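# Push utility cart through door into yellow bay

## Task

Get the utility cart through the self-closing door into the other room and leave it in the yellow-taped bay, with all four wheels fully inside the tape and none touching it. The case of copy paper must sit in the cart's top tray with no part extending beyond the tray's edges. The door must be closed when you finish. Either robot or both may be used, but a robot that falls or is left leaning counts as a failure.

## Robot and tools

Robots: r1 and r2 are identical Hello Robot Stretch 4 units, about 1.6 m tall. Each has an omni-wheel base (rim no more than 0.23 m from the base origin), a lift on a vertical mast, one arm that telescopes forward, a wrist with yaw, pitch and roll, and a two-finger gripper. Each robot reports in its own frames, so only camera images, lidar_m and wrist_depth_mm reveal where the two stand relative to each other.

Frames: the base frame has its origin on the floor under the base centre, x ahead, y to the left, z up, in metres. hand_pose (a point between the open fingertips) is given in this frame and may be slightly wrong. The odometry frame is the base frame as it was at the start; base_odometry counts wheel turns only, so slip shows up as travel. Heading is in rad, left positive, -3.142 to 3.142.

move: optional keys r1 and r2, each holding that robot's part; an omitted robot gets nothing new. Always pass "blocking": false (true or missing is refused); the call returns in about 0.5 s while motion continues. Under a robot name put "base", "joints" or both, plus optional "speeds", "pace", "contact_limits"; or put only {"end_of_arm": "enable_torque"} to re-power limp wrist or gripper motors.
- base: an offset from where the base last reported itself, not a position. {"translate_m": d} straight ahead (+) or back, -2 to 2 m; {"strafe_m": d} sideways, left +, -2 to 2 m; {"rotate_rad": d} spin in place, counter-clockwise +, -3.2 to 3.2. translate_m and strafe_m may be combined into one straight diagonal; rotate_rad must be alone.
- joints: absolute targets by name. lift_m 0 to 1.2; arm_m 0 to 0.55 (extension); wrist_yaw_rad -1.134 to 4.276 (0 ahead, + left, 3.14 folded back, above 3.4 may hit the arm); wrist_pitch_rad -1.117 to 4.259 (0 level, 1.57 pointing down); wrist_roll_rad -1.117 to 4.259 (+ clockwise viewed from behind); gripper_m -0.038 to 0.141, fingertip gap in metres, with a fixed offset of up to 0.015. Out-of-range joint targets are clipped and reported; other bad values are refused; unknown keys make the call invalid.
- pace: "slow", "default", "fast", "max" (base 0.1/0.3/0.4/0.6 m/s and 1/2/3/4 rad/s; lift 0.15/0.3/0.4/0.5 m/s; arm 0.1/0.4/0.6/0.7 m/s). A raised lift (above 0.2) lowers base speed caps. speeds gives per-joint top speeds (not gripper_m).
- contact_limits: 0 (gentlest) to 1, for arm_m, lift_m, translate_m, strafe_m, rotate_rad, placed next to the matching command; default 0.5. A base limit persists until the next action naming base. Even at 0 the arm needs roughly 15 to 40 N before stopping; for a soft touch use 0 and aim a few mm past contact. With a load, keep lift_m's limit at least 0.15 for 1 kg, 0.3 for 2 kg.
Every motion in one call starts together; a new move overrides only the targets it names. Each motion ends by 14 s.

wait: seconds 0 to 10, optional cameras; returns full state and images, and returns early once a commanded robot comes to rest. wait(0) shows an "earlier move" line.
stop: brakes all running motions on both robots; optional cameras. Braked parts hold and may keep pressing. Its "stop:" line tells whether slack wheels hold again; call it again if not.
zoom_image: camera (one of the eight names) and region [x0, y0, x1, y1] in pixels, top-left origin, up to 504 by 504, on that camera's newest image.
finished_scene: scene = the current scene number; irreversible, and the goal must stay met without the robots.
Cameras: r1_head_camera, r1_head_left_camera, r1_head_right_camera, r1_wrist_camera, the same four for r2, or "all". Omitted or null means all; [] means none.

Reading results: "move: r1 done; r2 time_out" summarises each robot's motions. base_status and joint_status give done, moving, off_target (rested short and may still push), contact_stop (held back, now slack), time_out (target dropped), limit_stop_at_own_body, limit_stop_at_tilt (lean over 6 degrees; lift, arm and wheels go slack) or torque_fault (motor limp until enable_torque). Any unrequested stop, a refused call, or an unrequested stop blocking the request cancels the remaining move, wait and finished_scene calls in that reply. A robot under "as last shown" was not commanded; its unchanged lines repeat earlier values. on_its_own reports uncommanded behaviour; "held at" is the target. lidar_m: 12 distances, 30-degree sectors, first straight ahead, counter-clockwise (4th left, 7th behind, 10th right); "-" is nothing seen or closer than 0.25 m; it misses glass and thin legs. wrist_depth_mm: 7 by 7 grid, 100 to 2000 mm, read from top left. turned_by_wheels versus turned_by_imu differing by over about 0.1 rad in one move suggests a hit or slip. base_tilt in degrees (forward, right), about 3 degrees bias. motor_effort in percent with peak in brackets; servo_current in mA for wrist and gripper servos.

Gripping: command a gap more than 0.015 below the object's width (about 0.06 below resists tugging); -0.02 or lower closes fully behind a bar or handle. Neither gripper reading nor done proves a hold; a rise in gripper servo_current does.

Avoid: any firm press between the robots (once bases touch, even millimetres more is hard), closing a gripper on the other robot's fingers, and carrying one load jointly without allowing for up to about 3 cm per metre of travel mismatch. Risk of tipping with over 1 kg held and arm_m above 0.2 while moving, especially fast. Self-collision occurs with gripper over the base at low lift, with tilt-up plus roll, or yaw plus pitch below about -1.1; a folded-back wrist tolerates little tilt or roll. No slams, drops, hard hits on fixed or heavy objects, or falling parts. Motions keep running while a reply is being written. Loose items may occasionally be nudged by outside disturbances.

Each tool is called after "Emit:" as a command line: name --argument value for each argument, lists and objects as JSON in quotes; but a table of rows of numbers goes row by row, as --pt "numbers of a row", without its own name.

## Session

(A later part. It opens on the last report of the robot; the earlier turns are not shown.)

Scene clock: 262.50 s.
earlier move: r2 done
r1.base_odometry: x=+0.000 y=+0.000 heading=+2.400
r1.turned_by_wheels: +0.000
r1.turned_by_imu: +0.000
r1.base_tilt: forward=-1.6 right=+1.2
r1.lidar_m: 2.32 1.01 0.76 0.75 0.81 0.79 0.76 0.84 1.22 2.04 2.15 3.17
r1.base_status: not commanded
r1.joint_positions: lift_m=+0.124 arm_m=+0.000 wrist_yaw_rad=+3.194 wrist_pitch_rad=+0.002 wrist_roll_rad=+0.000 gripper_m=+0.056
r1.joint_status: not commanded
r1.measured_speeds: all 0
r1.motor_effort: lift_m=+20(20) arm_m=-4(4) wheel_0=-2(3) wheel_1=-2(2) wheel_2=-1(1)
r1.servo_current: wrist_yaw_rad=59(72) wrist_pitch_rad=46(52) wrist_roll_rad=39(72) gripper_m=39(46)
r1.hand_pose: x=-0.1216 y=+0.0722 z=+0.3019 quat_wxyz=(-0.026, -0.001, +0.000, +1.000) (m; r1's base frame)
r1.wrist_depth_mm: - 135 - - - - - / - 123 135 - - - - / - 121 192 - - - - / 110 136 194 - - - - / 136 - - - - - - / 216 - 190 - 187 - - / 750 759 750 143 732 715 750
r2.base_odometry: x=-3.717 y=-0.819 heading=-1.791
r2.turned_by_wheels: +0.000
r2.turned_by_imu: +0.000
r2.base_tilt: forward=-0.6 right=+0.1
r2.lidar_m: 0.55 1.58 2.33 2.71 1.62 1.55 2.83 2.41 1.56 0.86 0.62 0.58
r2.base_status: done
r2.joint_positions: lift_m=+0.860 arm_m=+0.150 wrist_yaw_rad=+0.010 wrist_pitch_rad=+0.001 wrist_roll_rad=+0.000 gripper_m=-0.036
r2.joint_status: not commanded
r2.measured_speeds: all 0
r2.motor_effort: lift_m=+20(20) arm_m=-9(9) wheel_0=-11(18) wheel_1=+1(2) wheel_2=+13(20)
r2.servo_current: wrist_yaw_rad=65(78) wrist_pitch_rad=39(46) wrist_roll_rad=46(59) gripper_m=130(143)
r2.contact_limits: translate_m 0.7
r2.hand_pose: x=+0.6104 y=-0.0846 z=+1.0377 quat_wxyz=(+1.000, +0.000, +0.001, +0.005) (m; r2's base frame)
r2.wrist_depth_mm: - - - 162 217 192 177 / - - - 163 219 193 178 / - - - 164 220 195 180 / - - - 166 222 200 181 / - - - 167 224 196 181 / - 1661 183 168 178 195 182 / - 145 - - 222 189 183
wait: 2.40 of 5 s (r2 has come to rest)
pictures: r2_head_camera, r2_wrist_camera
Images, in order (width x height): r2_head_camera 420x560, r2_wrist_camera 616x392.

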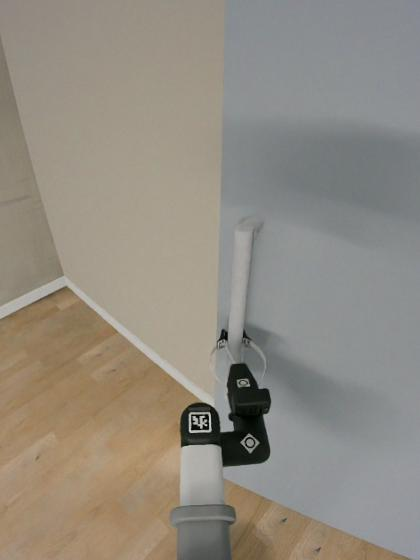

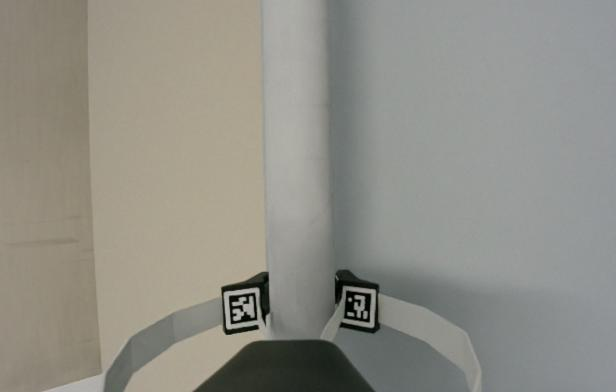

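Emit:
move --r2 '{"base":{"translate_m":-0.28,"strafe_m":0.07},"pace":"slow","contact_limits":{"translate_m":0.7}}' --blocking false --cameras '[]'

Emit:
wait --seconds 6 --cameras '["r2_head_camera"]'

Scene clock: 267.53 s.
move: r2 moving
r1: as last shown
r1.base_tilt: forward=-1.6 right=+1.3
r1.lidar_m: 2.35 0.98 0.76 0.74 0.81 0.80 0.78 0.81 1.24 2.01 2.16 3.14
r1.motor_effort: lift_m=+20(20) arm_m=-4(4) wheel_0=-3(3) wheel_1=-2(2) wheel_2=-1(1)
r1.servo_current: wrist_yaw_rad=59(59) wrist_pitch_rad=46(46) wrist_roll_rad=52(52) gripper_m=39(46)
r1.wrist_depth_mm: - 135 - - - - - / - 123 135 - - - - / - 121 191 - - - - / 111 136 194 - - - - / 137 - - - - - - / 216 - 190 - 187 - - / 750 750 750 143 732 715 759
r2.base_odometry: x=-3.711 y=-0.808 heading=-1.791
r2.turned_by_wheels: +0.000
r2.turned_by_imu: +0.001
r2.base_tilt: forward=-0.7 right=+0.1
r2.lidar_m: 0.55 1.56 2.35 2.70 1.58 1.52 2.84 2.41 1.58 0.88 0.61 0.57
r2.base_status: translate_m moving; strafe_m moving
r2.joint_positions: lift_m=+0.860 arm_m=+0.150 wrist_yaw_rad=+0.010 wrist_pitch_rad=+0.001 wrist_roll_rad=+0.000 gripper_m=-0.036
r2.joint_status: not commanded
r2.measured_speeds: translate_m=-0.049 strafe_m=+0.012 rotate_rad=+0.001 lift_m=+0.000 arm_m=+0.000 wrist_yaw_rad=+0.000 wrist_pitch_rad=+0.000 wrist_roll_rad=+0.000
r2.motor_effort: lift_m=+20(20) arm_m=-9(9) wheel_0=-14(16) wheel_1=-9(10) wheel_2=+18(19)
r2.servo_current: wrist_yaw_rad=65(72) wrist_pitch_rad=39(46) wrist_roll_rad=52(65) gripper_m=130(130)
r2.contact_limits: translate_m 0.7
r2.hand_pose: x=+0.6104 y=-0.0846 z=+1.0377 quat_wxyz=(+1.000, +0.000, +0.001, +0.005) (m; r2's base frame)
r2.wrist_depth_mm: - - - 162 217 193 177 / - - - 163 219 193 179 / - - - 164 220 196 180 / - - - 167 221 200 181 / - - - 167 224 198 182 / - 1756 181 168 178 196 182 / - 154 - - 222 192 183
pictures: none
No camera images: "cameras" was empty.

Scene clock: 271.17 s.
earlier move: r2 done
r1.base_odometry: x=+0.000 y=+0.000 heading=+2.400
r1.turned_by_wheels: +0.000
r1.turned_by_imu: +0.000
r1.base_tilt: forward=-1.6 right=+1.3
r1.lidar_m: 2.32 1.04 0.79 0.75 0.81 0.77 0.75 0.86 1.27 2.00 2.16 3.12
r1.base_status: not commanded
r1.joint_positions: lift_m=+0.124 arm_m=+0.000 wrist_yaw_rad=+3.194 wrist_pitch_rad=+0.002 wrist_roll_rad=+0.000 gripper_m=+0.056
r1.joint_status: not commanded
r1.measured_speeds: all 0
r1.motor_effort: lift_m=+19(20) arm_m=-4(4) wheel_0=-3(3) wheel_1=-2(2) wheel_2=-1(1)
r1.servo_current: wrist_yaw_rad=59(65) wrist_pitch_rad=39(52) wrist_roll_rad=52(72) gripper_m=39(46)
r1.hand_pose: x=-0.1216 y=+0.0722 z=+0.3019 quat_wxyz=(-0.026, -0.001, +0.000, +1.000) (m; r1's base frame)
r1.wrist_depth_mm: - 135 - - - - - / - 123 135 - - - - / - 121 191 - - - - / 110 135 194 - - - - / 137 - - - - - - / 216 - 190 - 187 - - / 750 750 750 143 750 732 759
r2.base_odometry: x=-3.588 y=-0.562 heading=-1.790
r2.turned_by_wheels: +0.001
r2.turned_by_imu: +0.004
r2.base_tilt: forward=-0.6 right=+0.0
r2.lidar_m: 0.56 2.05 2.49 2.86 1.28 1.36 2.63 2.27 2.05 1.19 0.76 0.64
r2.base_status: done
r2.joint_positions: lift_m=+0.860 arm_m=+0.150 wrist_yaw_rad=+0.013 wrist_pitch_rad=+0.001 wrist_roll_rad=+0.000 gripper_m=-0.036
r2.joint_status: not commanded
r2.measured_speeds: all 0
r2.motor_effort: lift_m=+20(20) arm_m=-9(9) wheel_0=-2(16) wheel_1=-6(10) wheel_2=+17(25)
r2.servo_current: wrist_yaw_rad=72(91) wrist_pitch_rad=39(46) wrist_roll_rad=46(65) gripper_m=130(137)
r2.contact_limits: translate_m 0.7
r2.hand_pose: x=+0.6107 y=-0.0837 z=+1.0377 quat_wxyz=(+1.000, +0.000, +0.001, +0.006) (m; r2's base frame)
r2.wrist_depth_mm: - - 254 163 226 213 204 / - - 256 165 228 216 - / - - 257 165 229 216 205 / - - 258 167 232 216 208 / - - 259 166 233 218 209 / - - 183 167 179 219 210 / - - - - 232 216 211
wait: 3.63 of 6 s (r2 has come to rest)
pictures: r2_head_camera
Images, in order (width x height): r2_head_camera 420x560.

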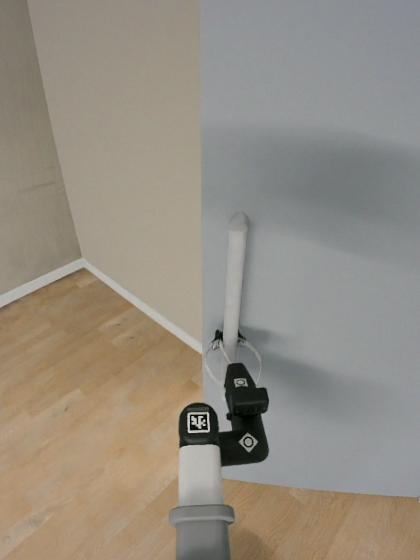

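Emit:
move --r2 '{"base":{"translate_m":-0.29,"strafe_m":-0.02},"pace":"slow","contact_limits":{"translate_m":0.7}}' --blocking false --cameras '[]'

Emit:
wait --seconds 6 --cameras '["r2_head_camera"]'

Emit:
move --r2 '{"base":{"translate_m":-0.14,"strafe_m":-0.055},"pace":"slow","contact_limits":{"translate_m":0.7}}' --blocking false --cameras '[]'

Emit:
wait --seconds 6 --cameras '["r2_head_camera","r2_wrist_camera"]'

Scene clock: 278.17 s.
move: r2 moving
r1: as last shown
r1.lidar_m: 2.31 1.01 0.77 0.75 0.78 0.79 0.78 0.84 1.25 2.03 2.15 3.15
r1.motor_effort: lift_m=+19(20) arm_m=-4(4) wheel_0=-2(3) wheel_1=-2(2) wheel_2=-1(1)
r1.servo_current: wrist_yaw_rad=26(65) wrist_pitch_rad=39(46) wrist_roll_rad=33(65) gripper_m=39(46)
r1.wrist_depth_mm: - 135 - - - - - / - 123 135 - - - - / - 121 191 - - - - / 110 135 195 - - - - / 137 - - - - - - / 216 - 190 - 188 - - / 741 759 750 143 732 723 750
r2.base_odometry: x=-3.586 y=-0.549 heading=-1.789
r2.turned_by_wheels: +0.001
r2.turned_by_imu: +0.002
r2.base_tilt: forward=-0.7 right=+0.0
r2.lidar_m: 0.52 2.09 2.49 2.92 1.27 1.35 2.64 2.22 2.09 1.21 0.77 0.63
r2.base_status: translate_m moving; strafe_m moving
r2.joint_positions: lift_m=+0.860 arm_m=+0.150 wrist_yaw_rad=+0.013 wrist_pitch_rad=+0.001 wrist_roll_rad=+0.000 gripper_m=-0.036
r2.joint_status: not commanded
r2.measured_speeds: translate_m=-0.050 strafe_m=-0.003 rotate_rad=+0.000 lift_m=+0.000 arm_m=+0.000 wrist_yaw_rad=+0.000 wrist_pitch_rad=+0.000 wrist_roll_rad=+0.000
r2.motor_effort: lift_m=+20(20) arm_m=-9(9) wheel_0=-4(4) wheel_1=-8(10) wheel_2=+23(23)
r2.servo_current: wrist_yaw_rad=78(91) wrist_pitch_rad=33(46) wrist_roll_rad=59(59) gripper_m=124(137)
r2.contact_limits: translate_m 0.7
r2.hand_pose: x=+0.6107 y=-0.0837 z=+1.0377 quat_wxyz=(+1.000, +0.000, +0.001, +0.006) (m; r2's base frame)
r2.wrist_depth_mm: - - 254 164 227 213 205 / - - 256 164 228 216 - / - - 257 165 230 216 207 / - - 258 166 231 216 208 / - - 259 167 231 219 210 / - - 183 169 179 220 211 / - - - - 233 216 211
pictures: none
No camera images: "cameras" was empty.

Scene clock: 281.83 s.
earlier move: r2 done
r1.base_odometry: x=+0.000 y=+0.000 heading=+2.400
r1.turned_by_wheels: +0.000
r1.turned_by_imu: +0.000
r1.base_tilt: forward=-1.6 right=+1.3
r1.lidar_m: 2.35 1.00 0.78 0.75 0.81 0.78 0.73 0.83 1.24 2.01 2.17 3.14
r1.base_status: not commanded
r1.joint_positions: lift_m=+0.124 arm_m=+0.000 wrist_yaw_rad=+3.194 wrist_pitch_rad=+0.002 wrist_roll_rad=+0.000 gripper_m=+0.056
r1.joint_status: not commanded
r1.measured_speeds: all 0
r1.motor_effort: lift_m=+20(20) arm_m=-4(4) wheel_0=-2(3) wheel_1=-2(2) wheel_2=-1(1)
r1.servo_current: wrist_yaw_rad=59(72) wrist_pitch_rad=46(52) wrist_roll_rad=52(65) gripper_m=39(52)
r1.hand_pose: x=-0.1216 y=+0.0722 z=+0.3019 quat_wxyz=(-0.026, -0.001, +0.000, +1.000) (m; r1's base frame)
r1.wrist_depth_mm: - 135 - - - - - / - 123 135 - - - - / - 120 191 - - - - / 110 136 194 - - - - / 137 - - - - - - / 216 - 190 - 187 - - / 741 750 759 143 741 715 750
r2.base_odometry: x=-3.545 y=-0.275 heading=-1.788
r2.turned_by_wheels: +0.001
r2.turned_by_imu: +0.007
r2.base_tilt: forward=-0.6 right=+0.0
r2.lidar_m: 0.53 2.49 2.70 3.16 1.12 1.63 2.38 2.04 2.06 1.38 0.98 0.64
r2.base_status: done
r2.joint_positions: lift_m=+0.860 arm_m=+0.150 wrist_yaw_rad=+0.020 wrist_pitch_rad=+0.001 wrist_roll_rad=+0.000 gripper_m=-0.036
r2.joint_status: not commanded
r2.measured_speeds: all 0
r2.motor_effort: lift_m=+20(20) arm_m=-9(9) wheel_0=+6(12) wheel_1=-3(10) wheel_2=+20(27)
r2.servo_current: wrist_yaw_rad=104(124) wrist_pitch_rad=39(46) wrist_roll_rad=46(59) gripper_m=130(143)
r2.contact_limits: translate_m 0.7
r2.hand_pose: x=+0.6113 y=-0.0817 z=+1.0377 quat_wxyz=(+1.000, +0.000, +0.001, +0.010) (m; r2's base frame)
r2.wrist_depth_mm: - - 242 170 242 242 243 / - - 243 165 243 243 243 / - - 246 170 245 244 245 / - - 246 171 246 247 246 / - - 248 167 248 248 248 / - - 179 171 249 249 250 / - 158 250 - 250 251 250
wait: 3.67 of 6 s (r2 has come to rest)
pictures: r2_head_camera
Images, in order (width x height): r2_head_camera 420x560.

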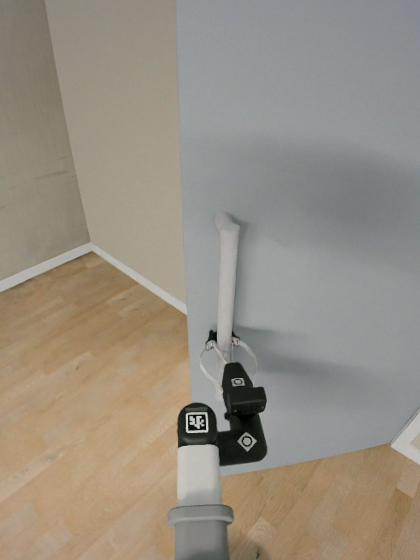

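Scene clock: 282.33 s.
move: r2 moving
r1: as last shown
r1.lidar_m: 2.33 1.01 0.76 0.76 0.82 0.79 0.78 0.82 1.25 2.04 2.17 3.13
r1.motor_effort: lift_m=+19(20) arm_m=-4(4) wheel_0=-3(3) wheel_1=-2(3) wheel_2=-1(1)
r1.servo_current: wrist_yaw_rad=52(65) wrist_pitch_rad=33(46) wrist_roll_rad=46(52) gripper_m=39(39)
r1.wrist_depth_mm: - 135 - - - - - / - 123 135 - - - - / - 121 192 - - - - / 110 135 194 - - - - / 137 - - - - - - / 216 - 191 - 187 - - / 750 741 750 143 732 732 750
r2.base_odometry: x=-3.547 y=-0.262 heading=-1.786
r2.turned_by_wheels: +0.002
r2.turned_by_imu: +0.002
r2.base_tilt: forward=-0.6 right=+0.0
r2.lidar_m: 0.54 2.49 2.70 3.13 1.14 1.66 2.35 2.03 2.05 1.38 1.01 0.66
r2.base_status: translate_m moving; strafe_m moving
r2.joint_positions: lift_m=+0.860 arm_m=+0.150 wrist_yaw_rad=+0.020 wrist_pitch_rad=+0.001 wrist_roll_rad=+0.000 gripper_m=-0.036
r2.joint_status: not commanded
r2.measured_speeds: translate_m=-0.050 strafe_m=-0.019 rotate_rad=+0.000 lift_m=+0.000 arm_m=+0.000 wrist_yaw_rad=+0.000 wrist_pitch_rad=+0.000 wrist_roll_rad=+0.000
r2.motor_effort: lift_m=+20(20) arm_m=-9(10) wheel_0=+7(8) wheel_1=-7(7) wheel_2=+25(25)
r2.servo_current: wrist_yaw_rad=117(124) wrist_pitch_rad=46(46) wrist_roll_rad=46(52) gripper_m=130(130)
r2.contact_limits: translate_m 0.7
r2.hand_pose: x=+0.6113 y=-0.0817 z=+1.0377 quat_wxyz=(+1.000, +0.000, +0.001, +0.010) (m; r2's base frame)
r2.wrist_depth_mm: - - 241 170 242 243 - / - - 244 165 244 244 244 / - - 245 171 245 246 247 / - - 247 171 247 246 248 / - - 246 167 248 249 249 / - - 180 171 249 250 250 / - 158 250 - 252 251 252
pictures: none
No camera images: "cameras" was empty.

Scene clock: 284.53 s.
earlier move: r2 done
r1.base_odometry: x=+0.000 y=+0.000 heading=+2.400
r1.turned_by_wheels: +0.000
r1.turned_by_imu: +0.000
r1.base_tilt: forward=-1.6 right=+1.3
r1.lidar_m: 2.35 1.02 0.76 0.75 0.81 0.80 0.77 0.82 1.23 2.02 2.15 3.11
r1.base_status: not commanded
r1.joint_positions: lift_m=+0.124 arm_m=+0.000 wrist_yaw_rad=+3.194 wrist_pitch_rad=+0.002 wrist_roll_rad=+0.000 gripper_m=+0.056
r1.joint_status: not commanded
r1.measured_speeds: all 0
r1.motor_effort: lift_m=+19(20) arm_m=-4(4) wheel_0=-3(3) wheel_1=-2(3) wheel_2=-1(1)
r1.servo_current: wrist_yaw_rad=52(65) wrist_pitch_rad=52(52) wrist_roll_rad=46(65) gripper_m=46(46)
r1.hand_pose: x=-0.1216 y=+0.0722 z=+0.3019 quat_wxyz=(-0.026, -0.001, +0.000, +1.000) (m; r1's base frame)
r1.wrist_depth_mm: - 135 - - - - - / - 123 135 - - - - / - 121 191 - - - - / 110 136 194 - - - - / 137 - - - - - - / 216 - 190 - 187 - - / 741 750 750 143 723 723 741
r2.base_odometry: x=-3.569 y=-0.127 heading=-1.786
r2.turned_by_wheels: +0.001
r2.turned_by_imu: +0.018
r2.base_tilt: forward=-0.7 right=+0.0
r2.lidar_m: 0.57 2.66 2.82 1.32 1.10 3.81 2.22 1.90 1.93 1.45 1.13 0.71
r2.base_status: done
r2.joint_positions: lift_m=+0.860 arm_m=+0.150 wrist_yaw_rad=+0.022 wrist_pitch_rad=+0.001 wrist_roll_rad=+0.000 gripper_m=-0.036
r2.joint_status: not commanded
r2.measured_speeds: all 0
r2.on_its_own: wrist_yaw_rad is at rest, and its servo_current (130 mA) is outside its rest range (0 to 104 mA)
r2.motor_effort: lift_m=+20(20) arm_m=-9(10) wheel_0=+14(17) wheel_1=+0(7) wheel_2=+22(28)
r2.servo_current: wrist_yaw_rad=130(150) wrist_pitch_rad=39(46) wrist_roll_rad=52(59) gripper_m=124(130)
r2.contact_limits: translate_m 0.7
r2.hand_pose: x=+0.6115 y=-0.0809 z=+1.0377 quat_wxyz=(+1.000, +0.000, +0.001, +0.011) (m; r2's base frame)
r2.wrist_depth_mm: - - 235 244 251 257 264 / - - 236 247 252 257 265 / - - 237 247 253 260 267 / - - 239 249 253 262 267 / - - 241 171 255 263 270 / - - 177 178 254 264 271 / - 242 243 - 257 267 272
wait: 2.20 of 6 s (r2 has come to rest)
pictures: r2_head_camera, r2_wrist_camera
Images, in order (width x height): r2_head_camera 420x560, r2_wrist_camera 616x392.

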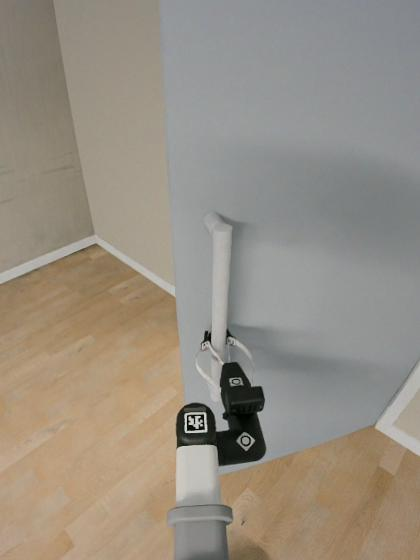

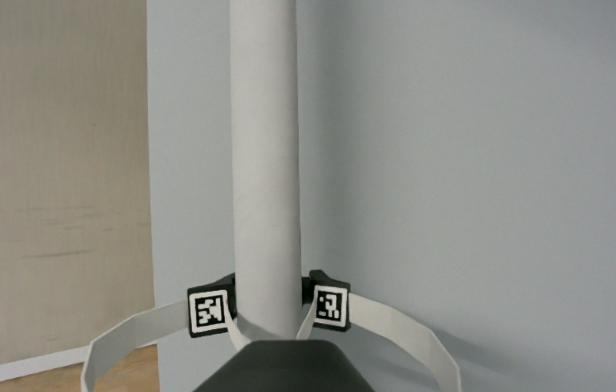

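Emit:
move --r2 '{"base":{"translate_m":-0.27,"strafe_m":-0.08},"pace":"slow","contact_limits":{"translate_m":0.7}}' --blocking false --cameras '[]'

Emit:
wait --seconds 6 --cameras '["r2_head_camera","r2_wrist_camera"]'

Scene clock: 291.27 s.
move: r2 moving
r1: as last shown
r1.lidar_m: 2.36 1.01 0.77 0.74 0.83 0.80 0.76 0.82 1.24 2.01 2.14 3.13
r1.motor_effort: lift_m=+20(20) arm_m=-4(4) wheel_0=-3(3) wheel_1=-2(2) wheel_2=-1(1)
r1.servo_current: wrist_yaw_rad=33(65) wrist_pitch_rad=46(46) wrist_roll_rad=26(65) gripper_m=39(39)
r1.wrist_depth_mm: - 135 - - - - - / - 123 135 - - - - / - 121 192 - - - - / 111 135 193 - - - - / 136 - - - - - - / 216 - 190 - 187 - - / 759 759 750 143 741 723 750
r2.base_odometry: x=-3.570 y=-0.114 heading=-1.783
r2.turned_by_wheels: +0.002
r2.turned_by_imu: +0.009
r2.base_tilt: forward=-0.6 right=+0.0
r2.lidar_m: 0.55 2.70 2.84 1.31 1.12 3.73 2.20 1.90 1.91 1.40 1.12 0.70
r2.base_status: translate_m moving; strafe_m moving
r2.joint_positions: lift_m=+0.860 arm_m=+0.150 wrist_yaw_rad=+0.022 wrist_pitch_rad=+0.001 wrist_roll_rad=+0.000 gripper_m=-0.036
r2.joint_status: not commanded
r2.measured_speeds: translate_m=-0.049 strafe_m=-0.016 rotate_rad=-0.001 lift_m=+0.000 arm_m=+0.000 wrist_yaw_rad=+0.000 wrist_pitch_rad=+0.000 wrist_roll_rad=+0.000
r2.motor_effort: lift_m=+20(20) arm_m=-9(9) wheel_0=+11(16) wheel_1=-3(3) wheel_2=+24(26)
r2.servo_current: wrist_yaw_rad=137(143) wrist_pitch_rad=39(46) wrist_roll_rad=39(52) gripper_m=117(130)
r2.contact_limits: translate_m 0.7
r2.hand_pose: x=+0.6115 y=-0.0809 z=+1.0377 quat_wxyz=(+1.000, +0.000, +0.001, +0.011) (m; r2's base frame)
r2.wrist_depth_mm: - - 236 245 251 258 264 / - - 236 246 251 260 265 / - - 238 248 254 260 268 / - - 239 249 254 264 267 / - - 241 170 256 265 270 / - - 176 178 256 266 272 / - 241 244 - 258 270 276
pictures: none
No camera images: "cameras" was empty.

Scene clock: 294.83 s.
earlier move: r2 done
r1.base_odometry: x=+0.000 y=+0.000 heading=+2.400
r1.turned_by_wheels: +0.000
r1.turned_by_imu: +0.000
r1.base_tilt: forward=-1.6 right=+1.3
r1.lidar_m: 2.34 1.03 0.78 0.75 0.80 0.79 0.76 0.82 1.23 2.03 2.16 3.13
r1.base_status: not commanded
r1.joint_positions: lift_m=+0.124 arm_m=+0.000 wrist_yaw_rad=+3.194 wrist_pitch_rad=+0.002 wrist_roll_rad=+0.000 gripper_m=+0.056
r1.joint_status: not commanded
r1.measured_speeds: all 0
r1.motor_effort: lift_m=+19(20) arm_m=-4(4) wheel_0=-2(3) wheel_1=-2(2) wheel_2=-1(1)
r1.servo_current: wrist_yaw_rad=46(72) wrist_pitch_rad=39(52) wrist_roll_rad=39(72) gripper_m=39(46)
r1.hand_pose: x=-0.1216 y=+0.0722 z=+0.3019 quat_wxyz=(-0.026, -0.001, +0.000, +1.000) (m; r1's base frame)
r1.wrist_depth_mm: - 135 - - - - - / - 123 135 - - - - / - 121 191 - - - - / 111 136 194 - - - - / 136 - - - - - - / 215 - 190 - 187 - - / 750 750 759 143 741 723 750
r2.base_odometry: x=-3.590 y=+0.153 heading=-1.786
r2.turned_by_wheels: -0.003
r2.turned_by_imu: +0.004
r2.base_tilt: forward=-0.6 right=+0.1
r2.lidar_m: 0.52 2.97 3.08 1.13 1.20 3.19 1.90 1.67 1.67 1.59 1.37 0.71
r2.base_status: done
r2.joint_positions: lift_m=+0.860 arm_m=+0.150 wrist_yaw_rad=+0.002 wrist_pitch_rad=+0.001 wrist_roll_rad=+0.000 gripper_m=-0.036
r2.joint_status: not commanded
r2.measured_speeds: all 0
r2.motor_effort: lift_m=+20(20) arm_m=-9(10) wheel_0=-13(16) wheel_1=-9(10) wheel_2=+11(27)
r2.servo_current: wrist_yaw_rad=46(150) wrist_pitch_rad=46(52) wrist_roll_rad=52(59) gripper_m=124(130)
r2.contact_limits: translate_m 0.7
r2.hand_pose: x=+0.6098 y=-0.0868 z=+1.0377 quat_wxyz=(+1.000, +0.000, +0.001, +0.001) (m; r2's base frame)
r2.wrist_depth_mm: - 210 224 164 287 338 387 / - 211 225 165 289 338 384 / - 212 225 166 290 340 392 / - 213 227 166 291 342 392 / - - 228 168 293 347 397 / - - 185 168 178 357 397 / - - 223 - 309 325 -
wait: 3.57 of 6 s (r2 has come to rest)
pictures: r2_head_camera, r2_wrist_camera
Images, in order (width x height): r2_head_camera 420x560, r2_wrist_camera 616x392.

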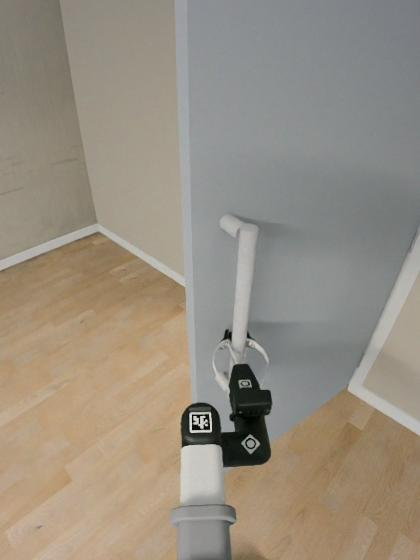

